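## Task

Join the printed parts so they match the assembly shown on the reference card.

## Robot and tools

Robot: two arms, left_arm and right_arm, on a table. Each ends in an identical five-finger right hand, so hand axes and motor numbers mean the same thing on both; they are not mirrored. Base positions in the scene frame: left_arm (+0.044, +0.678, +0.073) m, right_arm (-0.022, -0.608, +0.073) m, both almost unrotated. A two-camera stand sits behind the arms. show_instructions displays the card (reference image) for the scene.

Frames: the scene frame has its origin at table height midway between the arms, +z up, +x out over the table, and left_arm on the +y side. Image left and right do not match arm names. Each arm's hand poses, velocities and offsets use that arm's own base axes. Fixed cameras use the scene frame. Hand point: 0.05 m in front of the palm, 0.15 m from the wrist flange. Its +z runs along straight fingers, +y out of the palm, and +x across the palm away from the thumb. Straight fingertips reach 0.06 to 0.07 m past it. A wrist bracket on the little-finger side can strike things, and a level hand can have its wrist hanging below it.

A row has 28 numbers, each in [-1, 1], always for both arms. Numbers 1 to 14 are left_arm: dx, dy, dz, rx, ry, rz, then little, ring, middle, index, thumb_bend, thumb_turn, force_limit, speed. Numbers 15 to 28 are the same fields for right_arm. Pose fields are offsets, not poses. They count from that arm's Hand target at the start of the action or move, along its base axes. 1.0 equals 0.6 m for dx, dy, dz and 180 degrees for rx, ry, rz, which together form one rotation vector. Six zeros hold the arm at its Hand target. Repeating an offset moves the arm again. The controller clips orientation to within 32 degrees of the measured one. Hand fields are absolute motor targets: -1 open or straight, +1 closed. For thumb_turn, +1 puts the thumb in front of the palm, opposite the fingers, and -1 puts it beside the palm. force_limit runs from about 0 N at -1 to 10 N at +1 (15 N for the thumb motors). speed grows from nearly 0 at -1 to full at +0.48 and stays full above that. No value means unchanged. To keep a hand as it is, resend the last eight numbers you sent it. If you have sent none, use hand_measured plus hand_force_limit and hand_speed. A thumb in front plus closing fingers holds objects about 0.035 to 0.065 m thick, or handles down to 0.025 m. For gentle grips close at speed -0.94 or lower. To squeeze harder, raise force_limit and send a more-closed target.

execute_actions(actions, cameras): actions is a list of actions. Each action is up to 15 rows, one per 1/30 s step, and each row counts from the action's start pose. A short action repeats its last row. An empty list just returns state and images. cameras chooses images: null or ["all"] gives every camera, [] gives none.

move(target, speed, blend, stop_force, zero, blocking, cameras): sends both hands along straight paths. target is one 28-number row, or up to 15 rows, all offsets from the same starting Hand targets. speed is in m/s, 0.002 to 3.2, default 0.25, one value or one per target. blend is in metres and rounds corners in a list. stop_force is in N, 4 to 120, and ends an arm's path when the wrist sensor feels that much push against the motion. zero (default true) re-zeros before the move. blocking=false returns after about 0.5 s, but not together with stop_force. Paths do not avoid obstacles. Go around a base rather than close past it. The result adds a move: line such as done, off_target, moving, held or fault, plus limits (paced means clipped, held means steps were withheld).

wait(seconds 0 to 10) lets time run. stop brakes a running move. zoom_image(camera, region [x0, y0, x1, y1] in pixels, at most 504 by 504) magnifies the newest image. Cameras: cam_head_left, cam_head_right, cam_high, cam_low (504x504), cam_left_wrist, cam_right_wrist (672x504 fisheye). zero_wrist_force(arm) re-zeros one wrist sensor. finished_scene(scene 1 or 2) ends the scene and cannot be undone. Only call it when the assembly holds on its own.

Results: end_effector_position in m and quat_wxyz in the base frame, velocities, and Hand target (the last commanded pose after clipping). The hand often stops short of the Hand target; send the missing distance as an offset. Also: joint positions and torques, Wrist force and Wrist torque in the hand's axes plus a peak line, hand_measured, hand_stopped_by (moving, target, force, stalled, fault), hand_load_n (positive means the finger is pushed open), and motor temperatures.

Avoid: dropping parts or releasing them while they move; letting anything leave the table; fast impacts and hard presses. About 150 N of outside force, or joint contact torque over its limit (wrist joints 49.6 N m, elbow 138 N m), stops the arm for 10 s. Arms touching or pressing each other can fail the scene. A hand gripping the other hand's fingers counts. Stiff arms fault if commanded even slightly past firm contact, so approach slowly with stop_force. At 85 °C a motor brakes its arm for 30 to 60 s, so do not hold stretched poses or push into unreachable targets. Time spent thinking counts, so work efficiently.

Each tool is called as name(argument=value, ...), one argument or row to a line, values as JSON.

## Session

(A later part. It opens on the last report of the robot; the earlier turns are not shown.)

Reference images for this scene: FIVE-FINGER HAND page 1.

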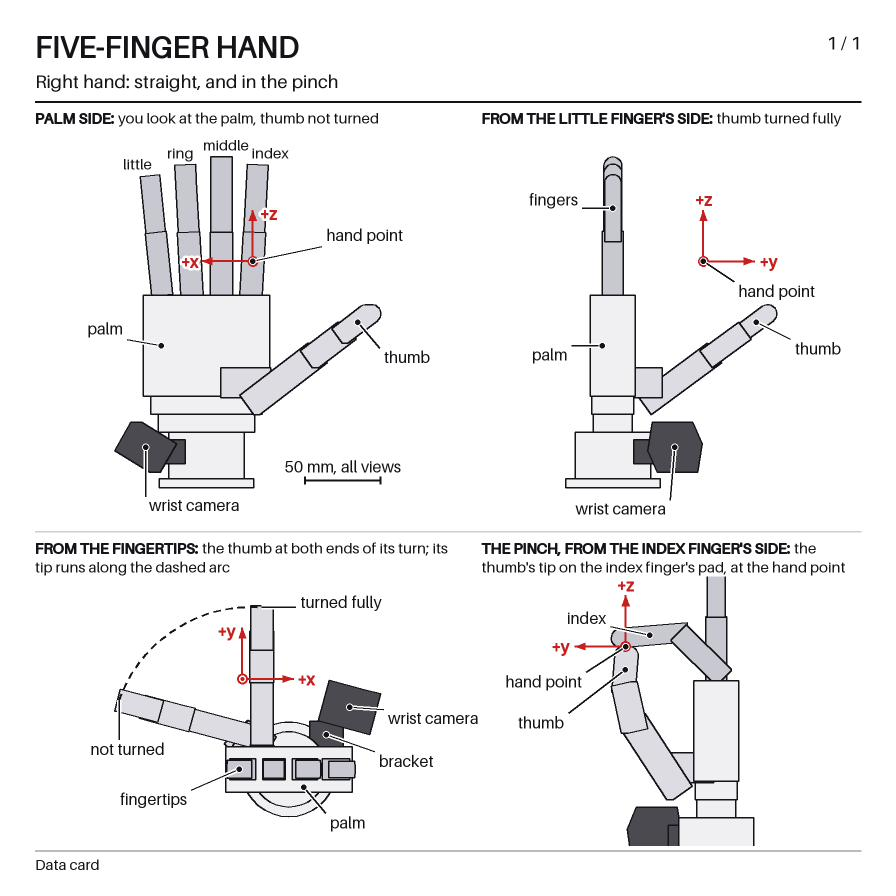

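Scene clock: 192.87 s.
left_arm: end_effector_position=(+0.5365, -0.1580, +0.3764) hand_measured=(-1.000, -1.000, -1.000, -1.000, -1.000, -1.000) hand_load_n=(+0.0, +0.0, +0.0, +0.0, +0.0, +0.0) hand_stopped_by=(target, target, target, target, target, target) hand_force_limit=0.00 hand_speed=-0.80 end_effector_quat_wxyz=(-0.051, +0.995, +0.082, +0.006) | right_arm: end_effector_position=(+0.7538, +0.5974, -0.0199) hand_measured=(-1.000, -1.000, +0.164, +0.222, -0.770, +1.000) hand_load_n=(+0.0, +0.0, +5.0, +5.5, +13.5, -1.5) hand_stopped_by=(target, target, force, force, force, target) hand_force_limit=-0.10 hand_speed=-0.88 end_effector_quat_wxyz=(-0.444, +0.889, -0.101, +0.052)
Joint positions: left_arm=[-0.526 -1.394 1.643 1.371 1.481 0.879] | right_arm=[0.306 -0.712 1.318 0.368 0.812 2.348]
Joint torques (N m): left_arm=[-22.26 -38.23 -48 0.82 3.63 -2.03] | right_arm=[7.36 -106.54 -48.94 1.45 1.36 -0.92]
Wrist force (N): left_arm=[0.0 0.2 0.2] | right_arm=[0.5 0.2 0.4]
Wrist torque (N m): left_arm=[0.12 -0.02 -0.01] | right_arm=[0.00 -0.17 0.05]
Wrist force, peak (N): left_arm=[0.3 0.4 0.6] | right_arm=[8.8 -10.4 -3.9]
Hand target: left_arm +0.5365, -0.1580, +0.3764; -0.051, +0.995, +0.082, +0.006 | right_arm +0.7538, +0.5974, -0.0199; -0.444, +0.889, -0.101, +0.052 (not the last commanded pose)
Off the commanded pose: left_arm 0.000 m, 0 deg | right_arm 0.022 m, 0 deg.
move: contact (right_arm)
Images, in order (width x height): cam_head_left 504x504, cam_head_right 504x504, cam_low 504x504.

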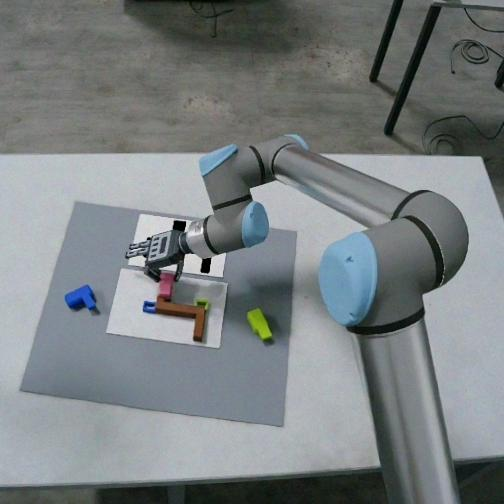

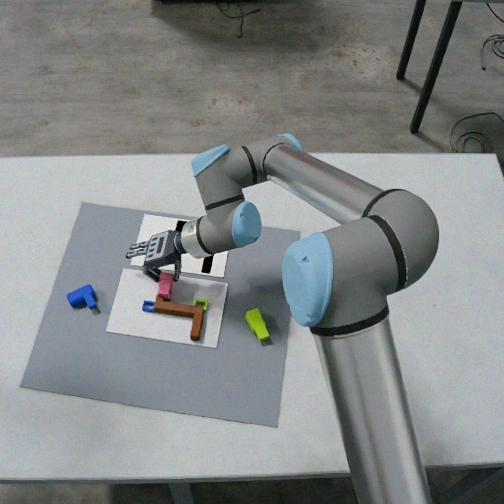

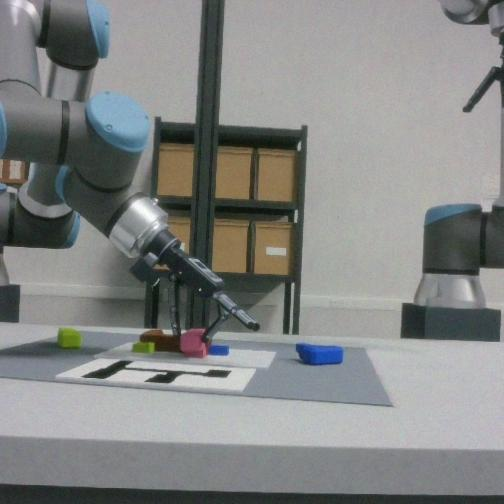

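move(
  target=[0,0,0,0,0,0,-1,-1,-1,-1,-1,-1,0,-0.8, 0.005,0.001,0.004,0,0,0,-1,-1,0.5,0.5,0,1,-0.1,-0.88],
  speed=0.05,
  cameras=[],
)

move(
  target=[0,0,0,0,0,0,-1,-1,-1,-1,-1,-1,0,-0.8, 0,0,-0.05,0,0,0,-1,-1,0.5,0.5,0,1,-0.1,-0.88],
  speed=0.03,
  stop_force=6,
  cameras=["cam_head_left","cam_low"],
)

zoom_image(
  camera="cam_head_left",
  region=[125, 250, 205, 330],
)

zoom_image(
  camera="cam_low",
  region=[150, 300, 250, 380],
)

Scene clock: 214.50 s.
left_arm: end_effector_position=(+0.5365, -0.1580, +0.3764) hand_measured=(-1.000, -1.000, -1.000, -1.000, -1.000, -1.000) hand_load_n=(+0.0, +0.0, +0.0, +0.0, +0.0, +0.0) hand_stopped_by=(target, target, target, target, target, target) hand_force_limit=0.00 hand_speed=-0.80 end_effector_quat_wxyz=(-0.051, +0.995, +0.082, +0.006) | right_arm: end_effector_position=(+0.7568, +0.5980, -0.0174) hand_measured=(-1.000, -1.000, +0.164, +0.222, -0.770, +1.000) hand_load_n=(+0.0, +0.0, +5.0, +5.5, +13.5, -1.0) hand_stopped_by=(target, target, force, force, force, target) hand_force_limit=-0.10 hand_speed=-0.88 end_effector_quat_wxyz=(-0.444, +0.889, -0.101, +0.052)
Joint positions: left_arm=[-0.526 -1.394 1.643 1.371 1.481 0.879] | right_arm=[0.306 -0.711 1.309 0.376 0.812 2.348]
Joint torques (N m): left_arm=[-19.33 -35.83 -47.93 0.99 3.27 -1.75] | right_arm=[-11.1 -81.83 -36.08 2.69 -4.78 -2.5]
Wrist force (N): left_arm=[0.1 0.3 0.0] | right_arm=[0.7 0.0 0.0]
Wrist torque (N m): left_arm=[0.14 -0.03 -0.01] | right_arm=[-0.01 -0.20 0.17]
Wrist force, peak (N): left_arm=[0.6 0.3 0.2] | right_arm=[0.9 0.5 0.2]
Hand target: left_arm +0.5365, -0.1580, +0.3764; -0.051, +0.995, +0.082, +0.006 | right_arm +0.7568, +0.5980, -0.0175; -0.444, +0.889, -0.101, +0.052
Off the commanded pose: left_arm 0.000 m, 0 deg | right_arm 0.000 m, 0 deg.
move: done
No camera images: "cameras" was empty.

Scene clock: 216.00 s.
left_arm: end_effector_position=(+0.5365, -0.1580, +0.3764) hand_measured=(-1.000, -1.000, -1.000, -1.000, -1.000, -1.000) hand_load_n=(+0.0, +0.0, +0.0, +0.0, +0.0, +0.0) hand_stopped_by=(target, target, target, target, target, target) hand_force_limit=0.00 hand_speed=-0.80 end_effector_quat_wxyz=(-0.051, +0.995, +0.082, +0.006) | right_arm: end_effector_position=(+0.7569, +0.5980, -0.0237) hand_measured=(-1.000, -1.000, +0.164, +0.222, -0.770, +1.000) hand_load_n=(-0.5, +0.0, +4.5, +7.0, +14.5, -2.0) hand_stopped_by=(target, target, force, force, force, target) hand_force_limit=-0.10 hand_speed=-0.88 end_effector_quat_wxyz=(-0.444, +0.889, -0.101, +0.052)
Joint positions: left_arm=[-0.526 -1.394 1.643 1.371 1.481 0.879] | right_arm=[0.306 -0.705 1.31 0.368 0.812 2.348]
Joint torques (N m): left_arm=[-18.83 -34.57 -48.47 0.67 3.6 -1.58] | right_arm=[13.59 -107.6 -49.02 1.02 -2.52 0.69]
Wrist force (N): left_arm=[0.1 0.1 0.0] | right_arm=[0.5 0.0 0.1]
Wrist torque (N m): left_arm=[0.12 -0.03 -0.01] | right_arm=[-0.02 -0.16 0.17]
Wrist force, peak (N): left_arm=[0.5 0.5 0.4] | right_arm=[9.3 -7.7 -2.7]
Hand target: left_arm +0.5365, -0.1580, +0.3764; -0.051, +0.995, +0.082, +0.006 | right_arm +0.7568, +0.5980, -0.0237; -0.444, +0.889, -0.101, +0.052 (not the last commanded pose)
Off the commanded pose: left_arm 0.000 m, 0 deg | right_arm 0.024 m, 0 deg.
move: contact (right_arm)
Images, in order (width x height): cam_head_left 504x504, cam_low 504x504.

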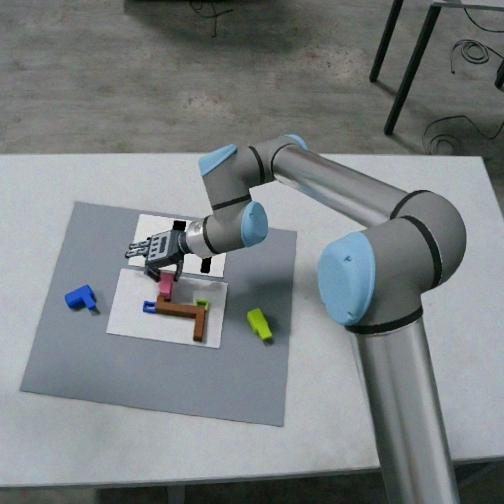

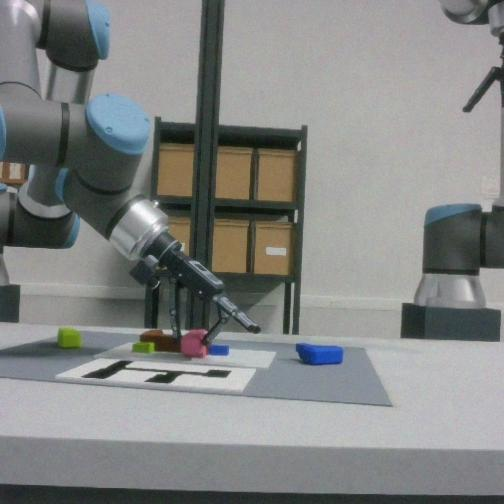

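Scaled by 6.300 from the camera's 504x504 image, which has a finer 720x720 frame.

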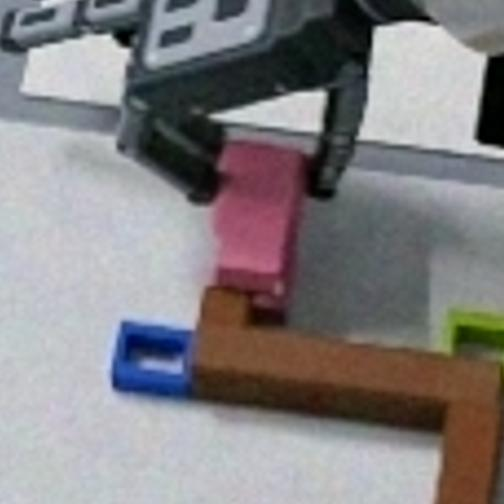

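Scaled by 5.040 from the camera's 504x504 image, which has a finer 720x720 frame.

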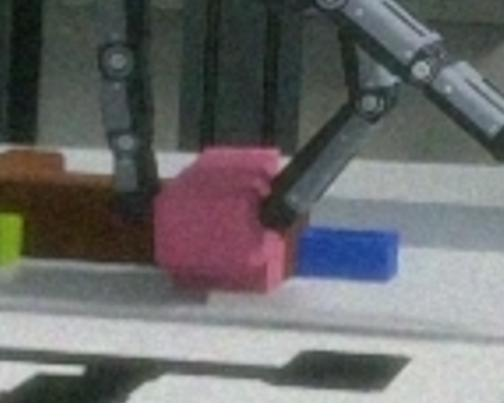

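move(
  target=[0,0,0,0,0,0,-1,-1,-1,-1,-1,-1,0,-0.8, 0.004,0.001,0.001,0,0,0,-1,-1,0.5,0.5,0,1,-0.1,-0.88],
  speed=0.03,
  cameras=[],
)

move(
  target=[0,0,0,0,0,0,-1,-1,-1,-1,-1,-1,0,-0.8, 0,0,-0.04,0,0,0,-1,-1,0.5,0.5,0,1,-0.1,-0.88],
  speed=0.025,
  stop_force=8,
  cameras=["cam_head_left","cam_low"],
)

zoom_image(
  camera="cam_head_left",
  region=[125, 250, 205, 330],
)

zoom_image(
  camera="cam_low",
  region=[150, 300, 250, 380],
)

Scene clock: 232.23 s.
left_arm: end_effector_position=(+0.5365, -0.1580, +0.3764) hand_measured=(-1.000, -1.000, -1.000, -1.000, -1.000, -1.000) hand_load_n=(+0.0, +0.5, +0.0, +0.5, +0.0, +0.0) hand_stopped_by=(target, target, target, target, target, target) hand_force_limit=0.00 hand_speed=-0.80 end_effector_quat_wxyz=(-0.051, +0.995, +0.082, +0.006) | right_arm: end_effector_position=(+0.7593, +0.5986, -0.0230) hand_measured=(-1.000, -1.000, +0.164, +0.222, -0.770, +1.000) hand_load_n=(+0.0, +0.0, +4.5, +7.0, +14.5, -2.0) hand_stopped_by=(target, target, force, force, force, target) hand_force_limit=-0.10 hand_speed=-0.88 end_effector_quat_wxyz=(-0.444, +0.889, -0.101, +0.052)
Joint positions: left_arm=[-0.526 -1.394 1.643 1.371 1.481 0.879] | right_arm=[0.305 -0.702 1.303 0.373 0.812 2.348]
Joint torques (N m): left_arm=[-19.03 -36.8 -48.23 0.8 3.69 -1.66] | right_arm=[-12.48 -85.45 -40.01 4.18 -2.59 -2.04]
Wrist force (N): left_arm=[0.3 0.1 0.1] | right_arm=[0.5 0.2 0.2]
Wrist torque (N m): left_arm=[0.10 -0.06 0.00] | right_arm=[0.02 -0.16 0.22]
Wrist force, peak (N): left_arm=[0.3 0.5 0.4] | right_arm=[1.0 0.2 0.1]
Hand target: left_arm +0.5365, -0.1580, +0.3764; -0.051, +0.995, +0.082, +0.006 | right_arm +0.7592, +0.5986, -0.0231; -0.444, +0.889, -0.101, +0.052
Off the commanded pose: left_arm 0.000 m, 0 deg | right_arm 0.000 m, 0 deg.
move: done
No camera images: "cameras" was empty.

Scene clock: 234.00 s.
left_arm: end_effector_position=(+0.5365, -0.1580, +0.3764) hand_measured=(-1.000, -1.000, -1.000, -1.000, -1.000, -1.000) hand_load_n=(+0.0, +0.0, +0.0, +0.0, +0.0, +0.0) hand_stopped_by=(target, target, target, target, target, target) hand_force_limit=0.00 hand_speed=-0.80 end_effector_quat_wxyz=(-0.051, +0.995, +0.082, +0.006) | right_arm: end_effector_position=(+0.7594, +0.5986, -0.0326) hand_measured=(-1.000, -1.000, +0.164, +0.222, -0.770, +1.000) hand_load_n=(+0.0, +0.0, +4.0, +7.5, +14.0, -1.5) hand_stopped_by=(target, target, force, force, force, target) hand_force_limit=-0.10 hand_speed=-0.88 end_effector_quat_wxyz=(-0.444, +0.889, -0.101, +0.052)
Joint positions: left_arm=[-0.526 -1.394 1.643 1.371 1.481 0.879] | right_arm=[0.305 -0.692 1.305 0.361 0.812 2.348]
Joint torques (N m): left_arm=[-17.97 -36.9 -47.62 0.83 3.56 -1.71] | right_arm=[-2.35 -106.75 -47.45 6.18 1.79 -1.71]
Wrist force (N): left_arm=[0.1 0.1 0.0] | right_arm=[4.1 0.1 0.9]
Wrist torque (N m): left_arm=[0.11 -0.02 -0.01] | right_arm=[0.01 -0.09 0.13]
Wrist force, peak (N): left_arm=[0.4 0.2 0.6] | right_arm=[6.5 -12.2 -3.5]
Hand target: left_arm +0.5365, -0.1580, +0.3764; -0.051, +0.995, +0.082, +0.006 | right_arm +0.7594, +0.5986, -0.0326; -0.444, +0.889, -0.101, +0.052 (not the last commanded pose)
Off the commanded pose: left_arm 0.000 m, 0 deg | right_arm 0.014 m, 0 deg.
move: contact (right_arm)
Images, in order (width x height): cam_head_left 504x504, cam_low 504x504.

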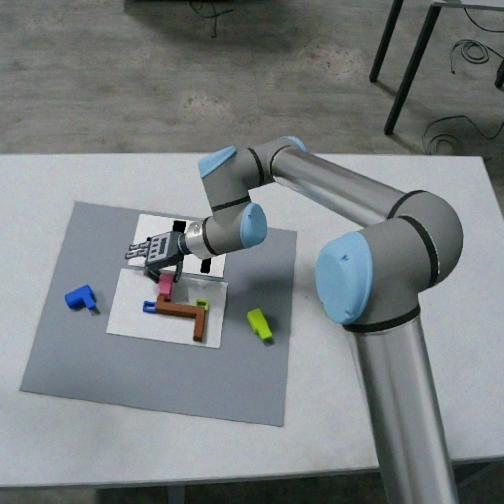

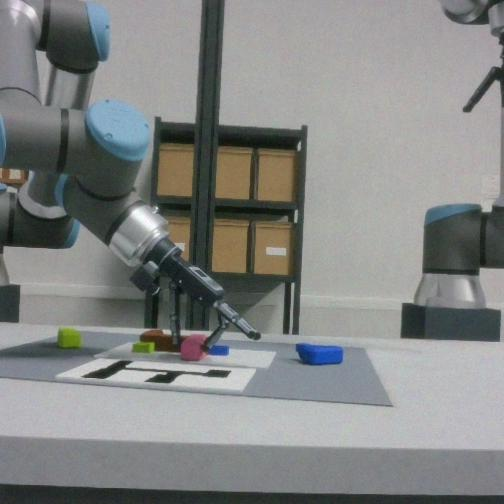

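Scaled by 6.300 from the camera's 504x504 image, which has a finer 720x720 frame.

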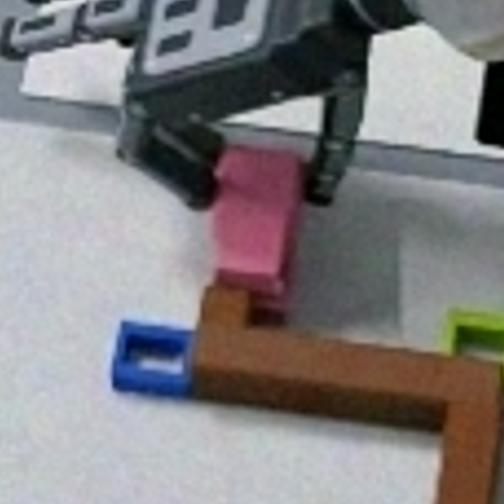

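Scaled by 5.040 from the camera's 504x504 image, which has a finer 720x720 frame.

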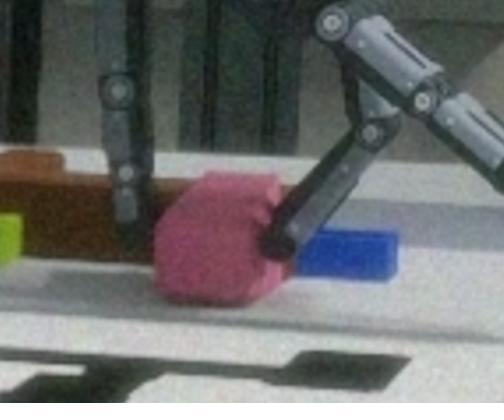

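move(
  target=[
    [0,0,0,0,0,0,-1,-1,-1,-1,-1,-1,0,-0.8, 0.0015,0,0,0,0,0,-1,-1,0.5,0.5,0,1,-0.1,-0.88],
    [0,0,0,0,0,0,-1,-1,-1,-1,-1,-1,0,-0.8, 0.0015,0,0,0,0,0,-1,-1,-0.3,-0.3,-1,1,-0.4,-0.7],
  ],
  cameras=[],
)

move(
  target=[
    [0,0,0,0,0,0,-1,-1,-1,-1,-1,-1,0,-0.8, 0,0,0.155,0,0,0,-1,-1,-0.3,-0.3,-1,1,-0.4,-0.7],
    [0,0,0,0,0,0,-1,-1,-1,-1,-1,-1,0,-0.8, -0.2302,-0.3623,0.155,0,0,0.166,-1,-1,-0.3,-0.3,-1,1,-0.4,-0.7],
  ],
  speed=[0.1,0.3],
  cameras=["cam_head_left","cam_low","cam_right_wrist"],
)

zoom_image(
  camera="cam_right_wrist",
  region=[230, 130, 560, 370],
)

zoom_image(
  camera="cam_head_left",
  region=[125, 250, 295, 370],
)

zoom_image(
  camera="cam_low",
  region=[120, 310, 290, 380],
)

Scene clock: 255.23 s.
left_arm: end_effector_position=(+0.5365, -0.1580, +0.3764) hand_measured=(-1.000, -1.000, -1.000, -1.000, -1.000, -1.000) hand_load_n=(+0.0, +0.0, +0.0, +0.0, +0.0, -0.5) hand_stopped_by=(target, target, target, target, target, target) hand_force_limit=0.00 hand_speed=-0.80 end_effector_quat_wxyz=(-0.051, +0.995, +0.082, +0.006) | right_arm: end_effector_position=(+0.7603, +0.5986, -0.0326) hand_measured=(-1.000, -1.000, -0.300, -0.300, -1.000, +1.000) hand_load_n=(+0.0, +0.0, +0.0, +0.0, +0.0, +0.0) hand_stopped_by=(target, target, target, target, target, target) hand_force_limit=-0.40 hand_speed=-0.70 end_effector_quat_wxyz=(-0.444, +0.889, -0.101, +0.052)
Joint positions: left_arm=[-0.526 -1.394 1.643 1.371 1.481 0.879] | right_arm=[0.305 -0.691 1.303 0.363 0.811 2.347]
Joint torques (N m): left_arm=[-18.43 -37.24 -47.78 0.76 3.76 -1.55] | right_arm=[-10.95 -78.92 -38.52 3.31 -4.33 -2.09]
Wrist force (N): left_arm=[0.1 0.2 0.2] | right_arm=[0.5 0.2 0.3]
Wrist torque (N m): left_arm=[0.13 -0.04 0.00] | right_arm=[0.02 -0.17 0.34]
Wrist force, peak (N): left_arm=[0.6 0.4 0.3] | right_arm=[4.8 0.3 1.1]
Hand target: left_arm +0.5365, -0.1580, +0.3764; -0.051, +0.995, +0.082, +0.006 | right_arm +0.7603, +0.5986, -0.0326; -0.444, +0.889, -0.101, +0.052
Off the commanded pose: left_arm 0.000 m, 0 deg | right_arm 0.000 m, 0 deg.
move: done
No camera images: "cameras" was empty.

Scene clock: 257.77 s.
left_arm: end_effector_position=(+0.5365, -0.1580, +0.3764) hand_measured=(-1.000, -1.000, -1.000, -1.000, -1.000, -1.000) hand_load_n=(+0.0, +0.0, +0.0, +0.0, +0.0, +0.0) hand_stopped_by=(target, target, target, target, target, target) hand_force_limit=0.00 hand_speed=-0.80 end_effector_quat_wxyz=(-0.051, +0.995, +0.082, +0.006) | right_arm: end_effector_position=(+0.6222, +0.3813, +0.0604) hand_measured=(-1.000, -1.000, -0.300, -0.300, -1.000, +1.000) hand_load_n=(-0.5, +0.0, +0.0, +0.0, +0.0, +0.0) hand_stopped_by=(target, target, target, target, target, target) hand_force_limit=-0.40 hand_speed=-0.70 end_effector_quat_wxyz=(-0.443, +0.885, +0.131, -0.065)
Joint positions: left_arm=[-0.526 -1.394 1.643 1.371 1.481 0.879] | right_arm=[0.065 -0.822 1.585 1.1 0.677 1.2]
Joint torques (N m): left_arm=[-18.78 -37.77 -47.76 0.81 3.36 -1.27] | right_arm=[-8.73 -79.42 -27.56 6.18 -3.44 -2.56]
Wrist force (N): left_arm=[0.2 0.3 0.0] | right_arm=[0.4 -0.2 -0.1]
Wrist torque (N m): left_arm=[0.14 -0.03 0.00] | right_arm=[-0.02 -0.13 0.09]
Wrist force, peak (N): left_arm=[0.4 0.5 0.4] | right_arm=[0.8 -1.3 2.3]
Hand target: left_arm +0.5365, -0.1580, +0.3764; -0.051, +0.995, +0.082, +0.006 | right_arm +0.6221, +0.3812, +0.0604; -0.443, +0.885, +0.131, -0.065
Off the commanded pose: left_arm 0.000 m, 0 deg | right_arm 0.000 m, 0 deg.
move: done
camera_calibration:
cam_right_wrist: T_world_to_cam=[[0.407744, -0.482123, -0.775437, -0.0237863], [-0.649154, -0.750291, 0.125148, 0.68289], [-0.64214, 0.45235, -0.618899, 0.38254], [0, 0, 0, 1]] pos_world=[0.698644, 0.327857, 0.132847]
Images, in order (width x height): cam_head_left 504x504, cam_low 504x504, cam_right_wrist 672x504.

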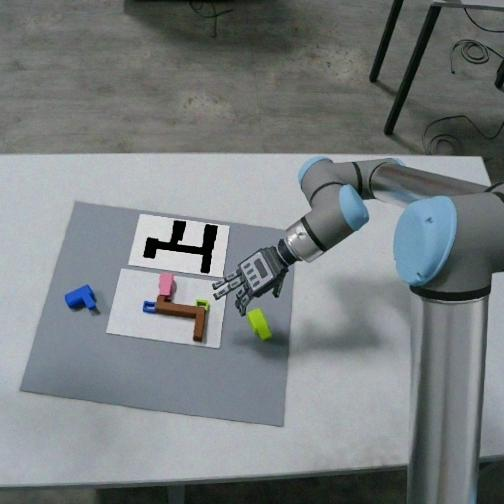

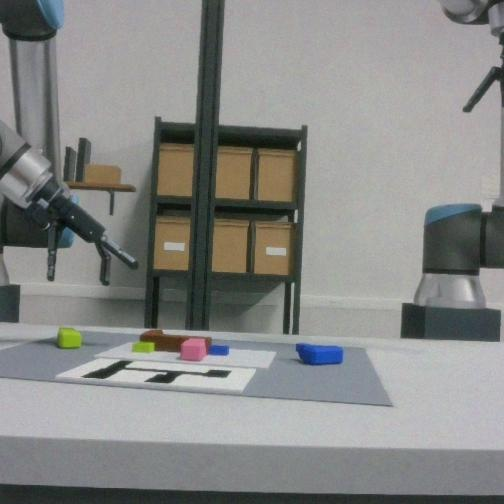

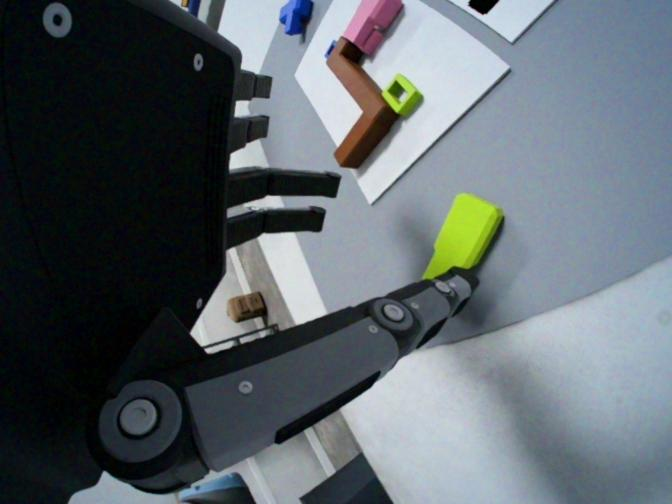

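Scaled by 1.527 from the camera's 672x504 image, which has a finer 960x720 frame.

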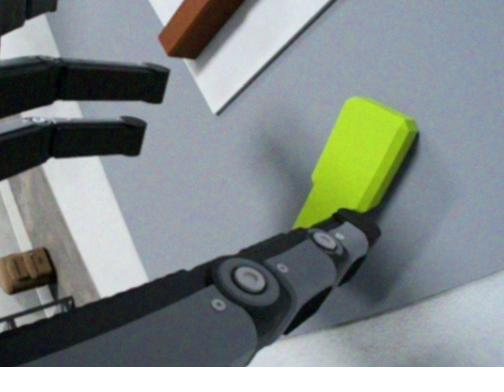

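Scaled by 2.965 from the camera's 504x504 image, which has a finer 720x720 frame.

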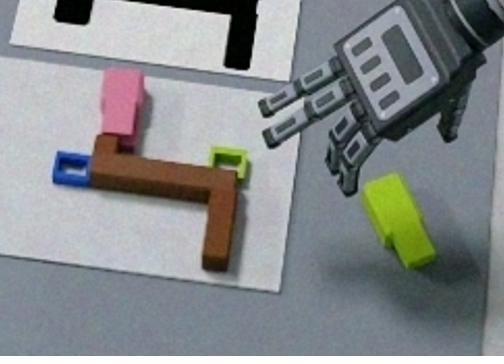

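Scaled by 2.965 from the camera's 504x504 image, which has a finer 720x720 frame.

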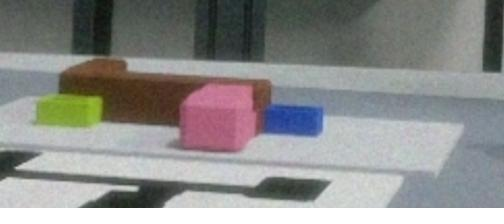

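move(
  target=[0,0,0,0,0,0,-1,-1,-1,-1,-1,-1,0,-0.8, -0.0015,0.0058,-0.163,0,0,0,-1,-1,-0.3,-0.3,-1,1,-0.4,-0.7],
  speed=0.12,
  stop_force=7,
  cameras=[],
)

move(
  target=[
    [0,0,0,0,0,0,-1,-1,-1,-1,-1,-1,0,-0.8, 0,0,0,0,0,0,-1,-1,0.4,0.4,-0.1,1,-0.4,-0.85],
    [0,0,0,0,0,0,-1,-1,-1,-1,-1,-1,0,-0.8, 0,0,0,0,0,0,-1,-1,0.5,0.5,0,1,-0.1,-0.88],
  ],
  cameras=["cam_head_left","cam_head_right","cam_low","cam_right_wrist"],
)

zoom_image(
  camera="cam_head_left",
  region=[220, 280, 300, 360],
)

zoom_image(
  camera="cam_right_wrist",
  region=[230, 130, 560, 370],
)

Scene clock: 278.87 s.
left_arm: end_effector_position=(+0.5365, -0.1580, +0.3764) hand_measured=(-1.000, -1.000, -1.000, -1.000, -1.000, -1.000) hand_load_n=(+0.0, +0.0, +0.0, +0.0, +0.0, +0.0) hand_stopped_by=(target, target, target, target, target, target) hand_force_limit=0.00 hand_speed=-0.80 end_effector_quat_wxyz=(-0.051, +0.995, +0.082, +0.006) | right_arm: end_effector_position=(+0.6213, +0.3847, -0.0374) hand_measured=(-1.000, -1.000, -0.300, -0.300, -1.000, +1.000) hand_load_n=(-0.5, +0.0, +0.0, +0.0, +0.0, +0.0) hand_stopped_by=(target, target, target, target, target, target) hand_force_limit=-0.40 hand_speed=-0.70 end_effector_quat_wxyz=(-0.443, +0.885, +0.131, -0.065)
Joint positions: left_arm=[-0.526 -1.394 1.643 1.371 1.481 0.879] | right_arm=[0.07 -0.705 1.585 0.977 0.676 1.208]
Joint torques (N m): left_arm=[-17.13 -37.73 -47.18 0.71 3.54 -1.48] | right_arm=[-2.88 -88.63 -21.56 6.37 -3.62 -0.84]
Wrist force (N): left_arm=[0.3 0.3 0.3] | right_arm=[0.9 -0.4 0.4]
Wrist torque (N m): left_arm=[0.13 -0.07 0.01] | right_arm=[-0.08 -0.23 -0.04]
Wrist force, peak (N): left_arm=[0.5 0.5 0.1] | right_arm=[0.5 -1.1 -1.1]
Hand target: left_arm +0.5365, -0.1580, +0.3764; -0.051, +0.995, +0.082, +0.006 | right_arm +0.6212, +0.3847, -0.0374; -0.443, +0.885, +0.131, -0.065
Off the commanded pose: left_arm 0.000 m, 0 deg | right_arm 0.000 m, 0 deg.
move: done
No camera images: "cameras" was empty.

Scene clock: 280.87 s.
left_arm: end_effector_position=(+0.5365, -0.1580, +0.3764) hand_measured=(-1.000, -1.000, -1.000, -1.000, -1.000, -1.000) hand_load_n=(+0.0, -0.5, +0.0, +0.0, +0.0, +0.0) hand_stopped_by=(target, target, target, target, target, target) hand_force_limit=0.00 hand_speed=-0.80 end_effector_quat_wxyz=(-0.051, +0.995, +0.082, +0.006) | right_arm: end_effector_position=(+0.6212, +0.3847, -0.0374) hand_measured=(-1.000, -1.000, +0.164, +0.212, -0.770, +1.000) hand_load_n=(-0.5, +0.0, +6.5, +3.0, +12.0, +0.0) hand_stopped_by=(target, target, force, force, force, target) hand_force_limit=-0.10 hand_speed=-0.88 end_effector_quat_wxyz=(-0.443, +0.885, +0.131, -0.065)
Joint positions: left_arm=[-0.526 -1.394 1.643 1.371 1.481 0.879] | right_arm=[0.07 -0.705 1.586 0.977 0.676 1.208]
Joint torques (N m): left_arm=[-19.52 -38.19 -47.89 0.88 3.67 -1.36] | right_arm=[-8.73 -92.83 -11.75 4.34 -0.2 -1.34]
Wrist force (N): left_arm=[0.2 -0.1 0.2] | right_arm=[1.4 -3.2 -1.8]
Wrist torque (N m): left_arm=[0.08 -0.05 -0.01] | right_arm=[-0.11 -0.20 -0.06]
Wrist force, peak (N): left_arm=[0.6 -0.3 0.6] | right_arm=[0.4 -3.7 -1.5]
Hand target: left_arm +0.5365, -0.1580, +0.3764; -0.051, +0.995, +0.082, +0.006 | right_arm +0.6212, +0.3847, -0.0374; -0.443, +0.885, +0.131, -0.065
Off the commanded pose: left_arm 0.000 m, 0 deg | right_arm 0.000 m, 0 deg.
move: done
camera_calibration:
cam_right_wrist: T_world_to_cam=[[0.407591, -0.482108, -0.775526, -0.0974727], [-0.649094, -0.750319, 0.125295, 0.696993], [-0.642298, 0.45232, -0.618757, 0.319946], [0, 0, 0, 1]] pos_world=[0.697644, 0.331257, 0.0350461]
Images, in order (width x height): cam_head_left 504x504, cam_head_right 504x504, cam_low 504x504, cam_right_wrist 672x504.

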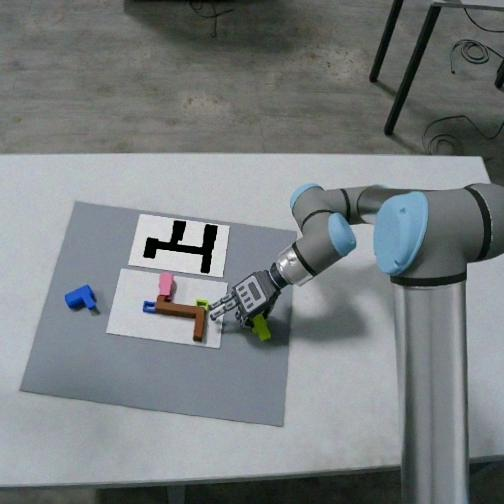

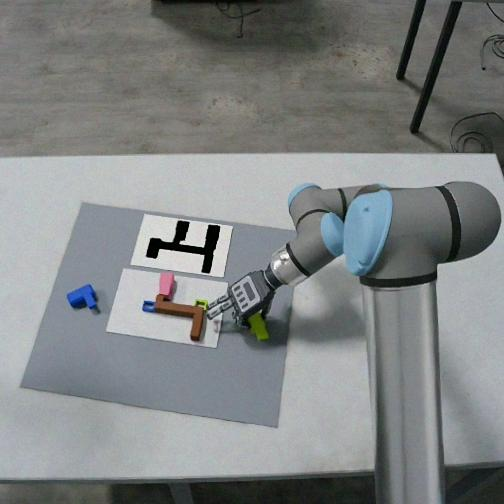

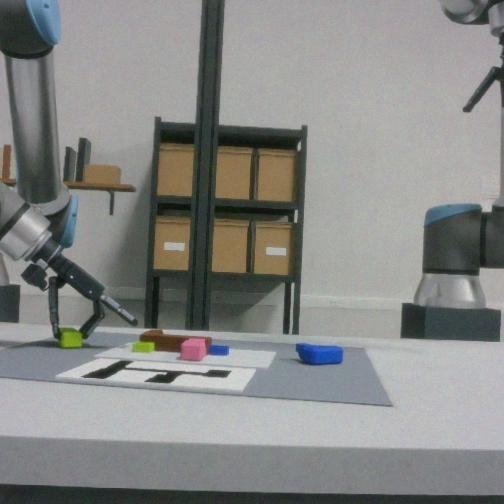

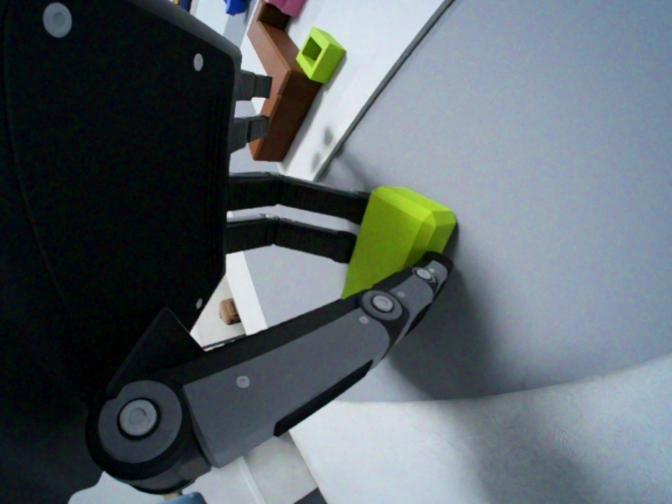

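Scaled by 6.300 from the camera's 504x504 image, which has a finer 720x720 frame.

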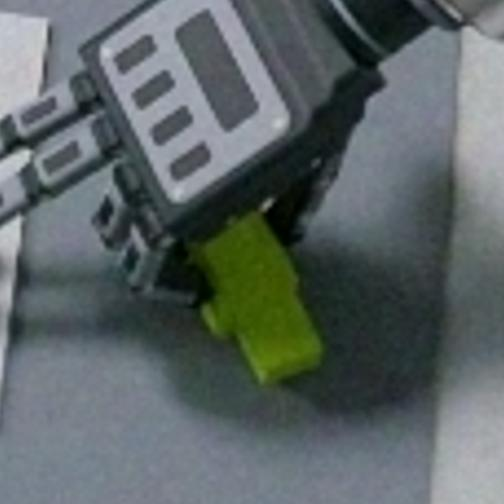

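Scaled by 1.527 from the camera's 672x504 image, which has a finer 960x720 frame.

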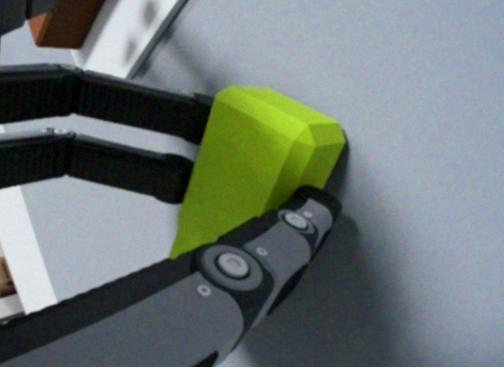

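move(
  target=[
    [0,0,0,0,0,0,-1,-1,-1,-1,-1,-1,0,-0.8, 0,0,0.14,0,0,0,-1,-1,0.5,0.5,0,1,-0.1,-0.88],
    [0,0,0,0,0,0,-1,-1,-1,-1,-1,-1,0,-0.8, 0.1717,0.2107,0.14,0,0,-0.1667,-1,-1,0.5,0.5,0,1,-0.1,-0.88],
    [0,0,0,0,0,0,-1,-1,-1,-1,-1,-1,0,-0.8, 0.1717,0.2107,0.055,0,0,-0.1667,-1,-1,0.5,0.5,0,1,-0.1,-0.88],
  ],
  speed=[0.1,0.2,0.1],
  cameras=["cam_head_left","cam_head_right","cam_low","cam_high"],
)

zoom_image(
  camera="cam_head_left",
  region=[155, 255, 235, 335],
)

zoom_image(
  camera="cam_head_right",
  region=[155, 255, 235, 335],
)

zoom_image(
  camera="cam_low",
  region=[100, 300, 200, 380],
)

Scene clock: 321.60 s.
left_arm: end_effector_position=(+0.5365, -0.1580, +0.3764) hand_measured=(-1.000, -1.000, -1.000, -1.000, -1.000, -1.000) hand_load_n=(+0.0, +0.0, +0.0, +0.0, +0.0, +0.0) hand_stopped_by=(target, target, target, target, target, target) hand_force_limit=0.00 hand_speed=-0.80 end_effector_quat_wxyz=(-0.051, +0.995, +0.082, +0.006) | right_arm: end_effector_position=(+0.7241, +0.5111, -0.0046) hand_measured=(-1.000, -1.000, +0.164, +0.212, -0.770, +1.000) hand_load_n=(+0.0, +0.0, +6.0, +3.5, +12.5, +1.0) hand_stopped_by=(target, target, force, force, force, target) hand_force_limit=-0.10 hand_speed=-0.88 end_effector_quat_wxyz=(-0.444, +0.889, -0.102, +0.052)
Joint positions: left_arm=[-0.526 -1.394 1.643 1.371 1.481 0.879] | right_arm=[0.211 -0.803 1.48 0.375 0.763 2.238]
Joint torques (N m): left_arm=[-18.33 -37.55 -48.42 0.81 3.6 -0.86] | right_arm=[-9.03 -101.69 -46.17 5.21 0.03 1.94]
Wrist force (N): left_arm=[-0.1 0.0 -0.1] | right_arm=[0.3 -0.3 -0.2]
Wrist torque (N m): left_arm=[0.10 0.00 -0.02] | right_arm=[-0.04 -0.13 0.24]
Wrist force, peak (N): left_arm=[0.5 0.6 0.3] | right_arm=[1.0 -3.5 -2.0]
Hand target: left_arm +0.5365, -0.1580, +0.3764; -0.051, +0.995, +0.082, +0.006 | right_arm +0.7243, +0.5111, -0.0044; -0.444, +0.889, -0.102, +0.052
Off the commanded pose: left_arm 0.000 m, 0 deg | right_arm 0.000 m, 0 deg.
move: done
Images, in order (width x height): cam_head_left 504x504, cam_head_right 504x504, cam_high 504x504, cam_low 504x504.

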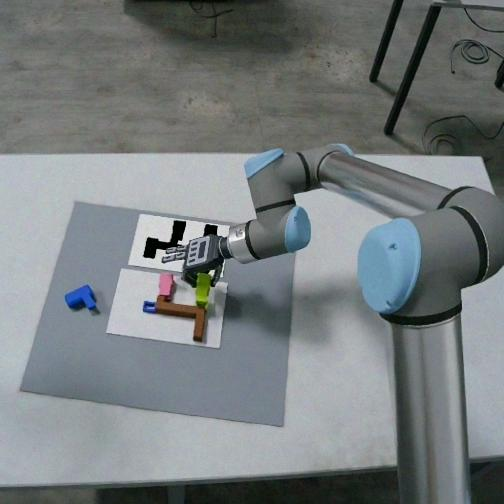

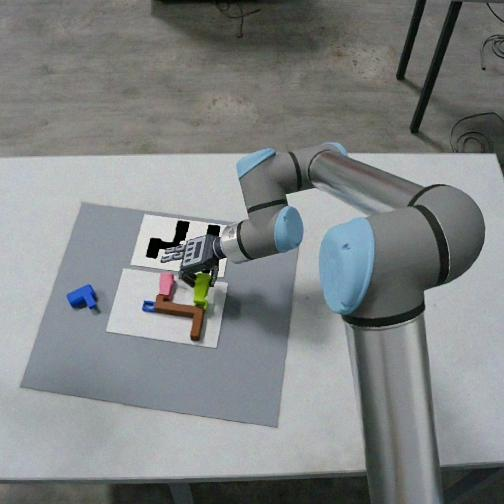

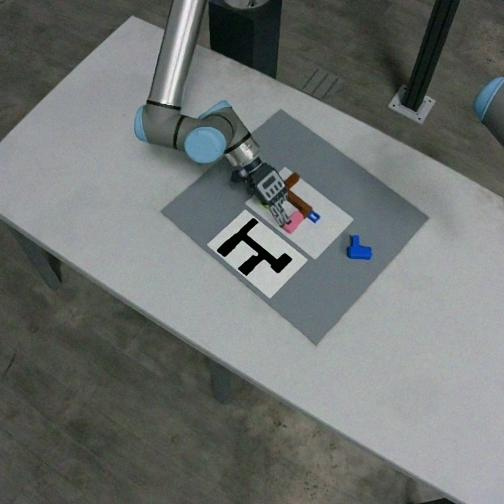

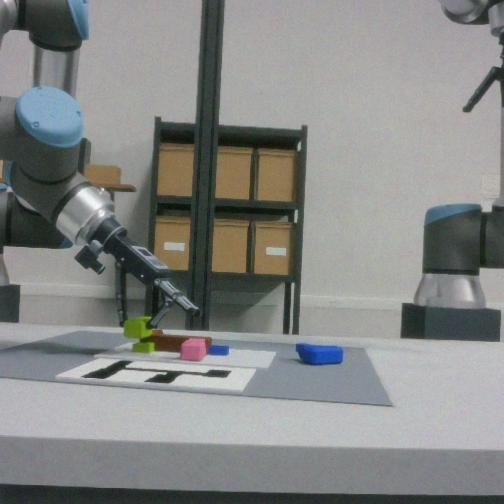

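Scaled by 6.300 from the camera's 504x504 image, which has a finer 720x720 frame.

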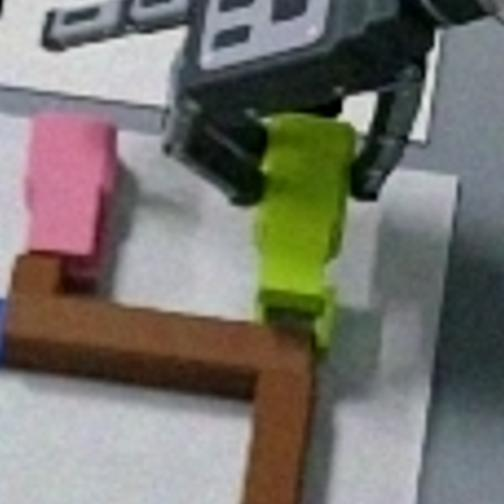

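Scaled by 6.300 from the camera's 504x504 image, which has a finer 720x720 frame.

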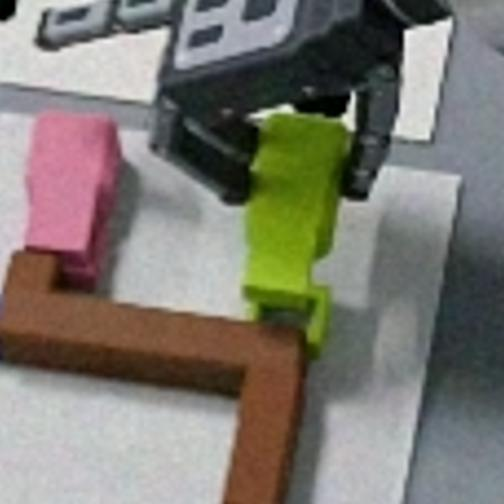

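Scaled by 5.040 from the camera's 504x504 image, which has a finer 720x720 frame.

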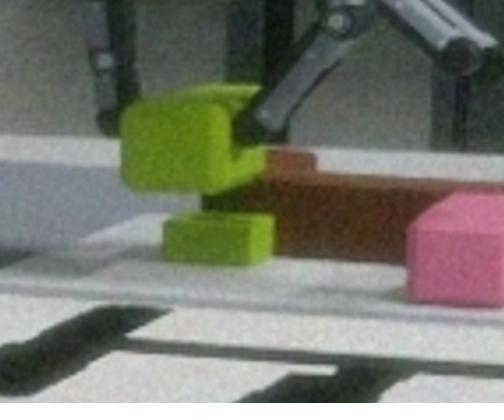

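move(
  target=[0,0,0,0,0,0,-1,-1,-1,-1,-1,-1,0,-0.8, -0.0015,0.0025,0,0,0,0.0167,-1,-1,0.5,0.5,0,1,-0.1,-0.88],
  speed=0.05,
  cameras=[],
)

move(
  target=[0,0,0,0,0,0,-1,-1,-1,-1,-1,-1,0,-0.8, 0,0,-0.065,0,0,0,-1,-1,0.5,0.5,0,1,-0.1,-0.88],
  speed=0.03,
  stop_force=7,
  cameras=["cam_head_left","cam_head_right","cam_low"],
)

zoom_image(
  camera="cam_head_left",
  region=[155, 255, 235, 335],
)

zoom_image(
  camera="cam_low",
  region=[100, 300, 200, 380],
)

Scene clock: 352.57 s.
left_arm: end_effector_position=(+0.5365, -0.1580, +0.3764) hand_measured=(-1.000, -1.000, -1.000, -1.000, -1.000, -1.000) hand_load_n=(+0.0, +0.0, +0.0, +0.0, +0.0, +0.0) hand_stopped_by=(target, target, target, target, target, target) hand_force_limit=0.00 hand_speed=-0.80 end_effector_quat_wxyz=(-0.051, +0.995, +0.082, +0.006) | right_arm: end_effector_position=(+0.7235, +0.5127, -0.0044) hand_measured=(-1.000, -1.000, +0.164, +0.212, -0.770, +1.000) hand_load_n=(+0.0, +0.0, +6.5, +3.5, +12.5, +1.0) hand_stopped_by=(target, target, force, force, force, target) hand_force_limit=-0.10 hand_speed=-0.88 end_effector_quat_wxyz=(-0.446, +0.891, -0.079, +0.040) end_effector_velocity=(+0.001, +0.000, +0.001) end_effector_angular_velocity=(+0.000, -0.002, -0.004)
Joint positions: left_arm=[-0.526 -1.394 1.643 1.371 1.481 0.879] | right_arm=[0.211 -0.783 1.452 0.433 0.737 2.169]
Joint velocities: left_arm=[within noise] | right_arm=[0 -0.002 0.002 -0.005 0.003 0.005]
Joint torques (N m): left_arm=[-17.73 -38.59 -47.66 0.88 3.59 -1.01] | right_arm=[-7.97 -101.44 -19.23 -0.57 2.27 2.09]
Wrist force (N): left_arm=[0.2 0.0 0.1] | right_arm=[0.7 -0.3 0.3]
Wrist torque (N m): left_arm=[0.10 -0.04 -0.01] | right_arm=[-0.08 -0.20 0.08]
Wrist force, peak (N): left_arm=[0.7 0.2 0.3] | right_arm=[0.9 0.0 0.0]
Hand target: left_arm +0.5365, -0.1580, +0.3764; -0.051, +0.995, +0.082, +0.006 | right_arm +0.7234, +0.5126, -0.0044; -0.445, +0.891, -0.079, +0.040
Off the commanded pose: left_arm 0.000 m, 0 deg | right_arm 0.000 m, 0 deg.
move: done
No camera images: "cameras" was empty.

Scene clock: 354.80 s.
left_arm: end_effector_position=(+0.5365, -0.1580, +0.3764) hand_measured=(-1.000, -1.000, -1.000, -1.000, -1.000, -1.000) hand_load_n=(+0.0, +0.0, +0.5, +0.0, +0.0, +0.0) hand_stopped_by=(target, target, target, target, target, target) hand_force_limit=0.00 hand_speed=-0.80 end_effector_quat_wxyz=(-0.051, +0.995, +0.082, +0.006) | right_arm: end_effector_position=(+0.7234, +0.5126, -0.0308) hand_measured=(-1.000, -1.000, +0.164, +0.212, -0.770, +1.000) hand_load_n=(+0.0, +0.0, +5.5, +5.0, +13.5, -1.0) hand_stopped_by=(target, target, force, force, force, target) hand_force_limit=-0.10 hand_speed=-0.88 end_effector_quat_wxyz=(-0.445, +0.891, -0.079, +0.041)
Joint positions: left_arm=[-0.526 -1.394 1.643 1.371 1.481 0.879] | right_arm=[0.211 -0.756 1.458 0.4 0.738 2.169]
Joint torques (N m): left_arm=[-17.89 -37.94 -47.6 0.95 3.62 -0.89] | right_arm=[-7.14 -101.57 -46.88 2.85 1.01 -0.68]
Wrist force (N): left_arm=[-0.1 0.0 0.2] | right_arm=[1.0 -0.1 0.2]
Wrist torque (N m): left_arm=[0.10 0.00 -0.02] | right_arm=[-0.05 -0.24 0.11]
Wrist force, peak (N): left_arm=[0.2 0.4 0.7] | right_arm=[4.8 -11.9 -5.9]
Hand target: left_arm +0.5365, -0.1580, +0.3764; -0.051, +0.995, +0.082, +0.006 | right_arm +0.7234, +0.5126, -0.0308; -0.445, +0.891, -0.079, +0.041 (not the last commanded pose)
Off the commanded pose: left_arm 0.000 m, 0 deg | right_arm 0.013 m, 0 deg.
move: contact (right_arm)
Images, in order (width x height): cam_head_left 504x504, cam_head_right 504x504, cam_low 504x504.

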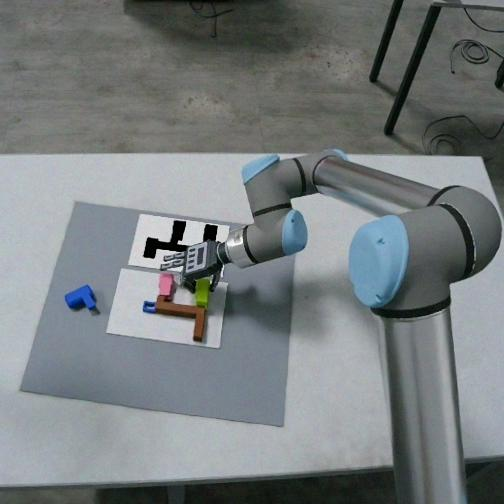

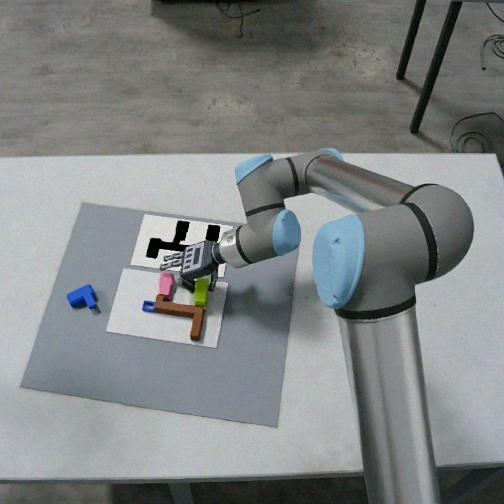

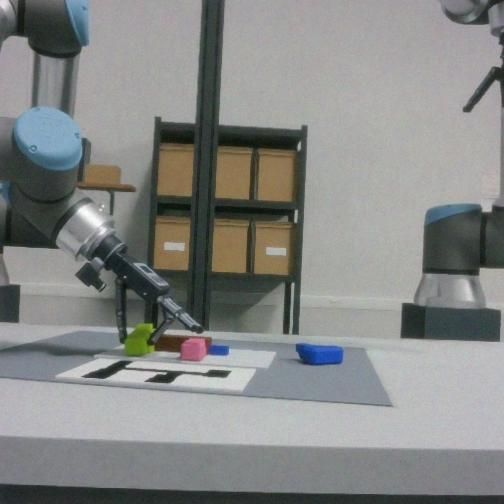

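Scaled by 6.300 from the camera's 504x504 image, which has a finer 720x720 frame.

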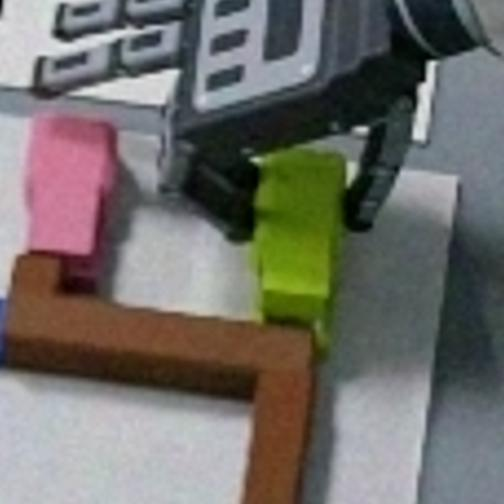

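Scaled by 5.040 from the camera's 504x504 image, which has a finer 720x720 frame.

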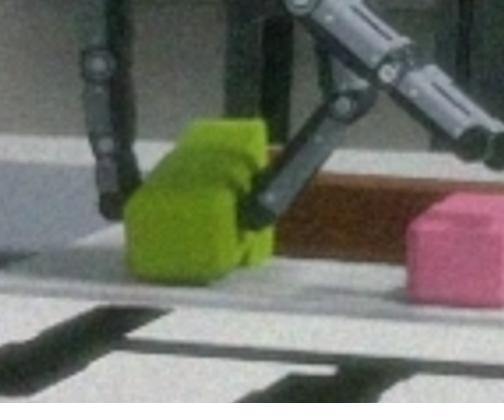

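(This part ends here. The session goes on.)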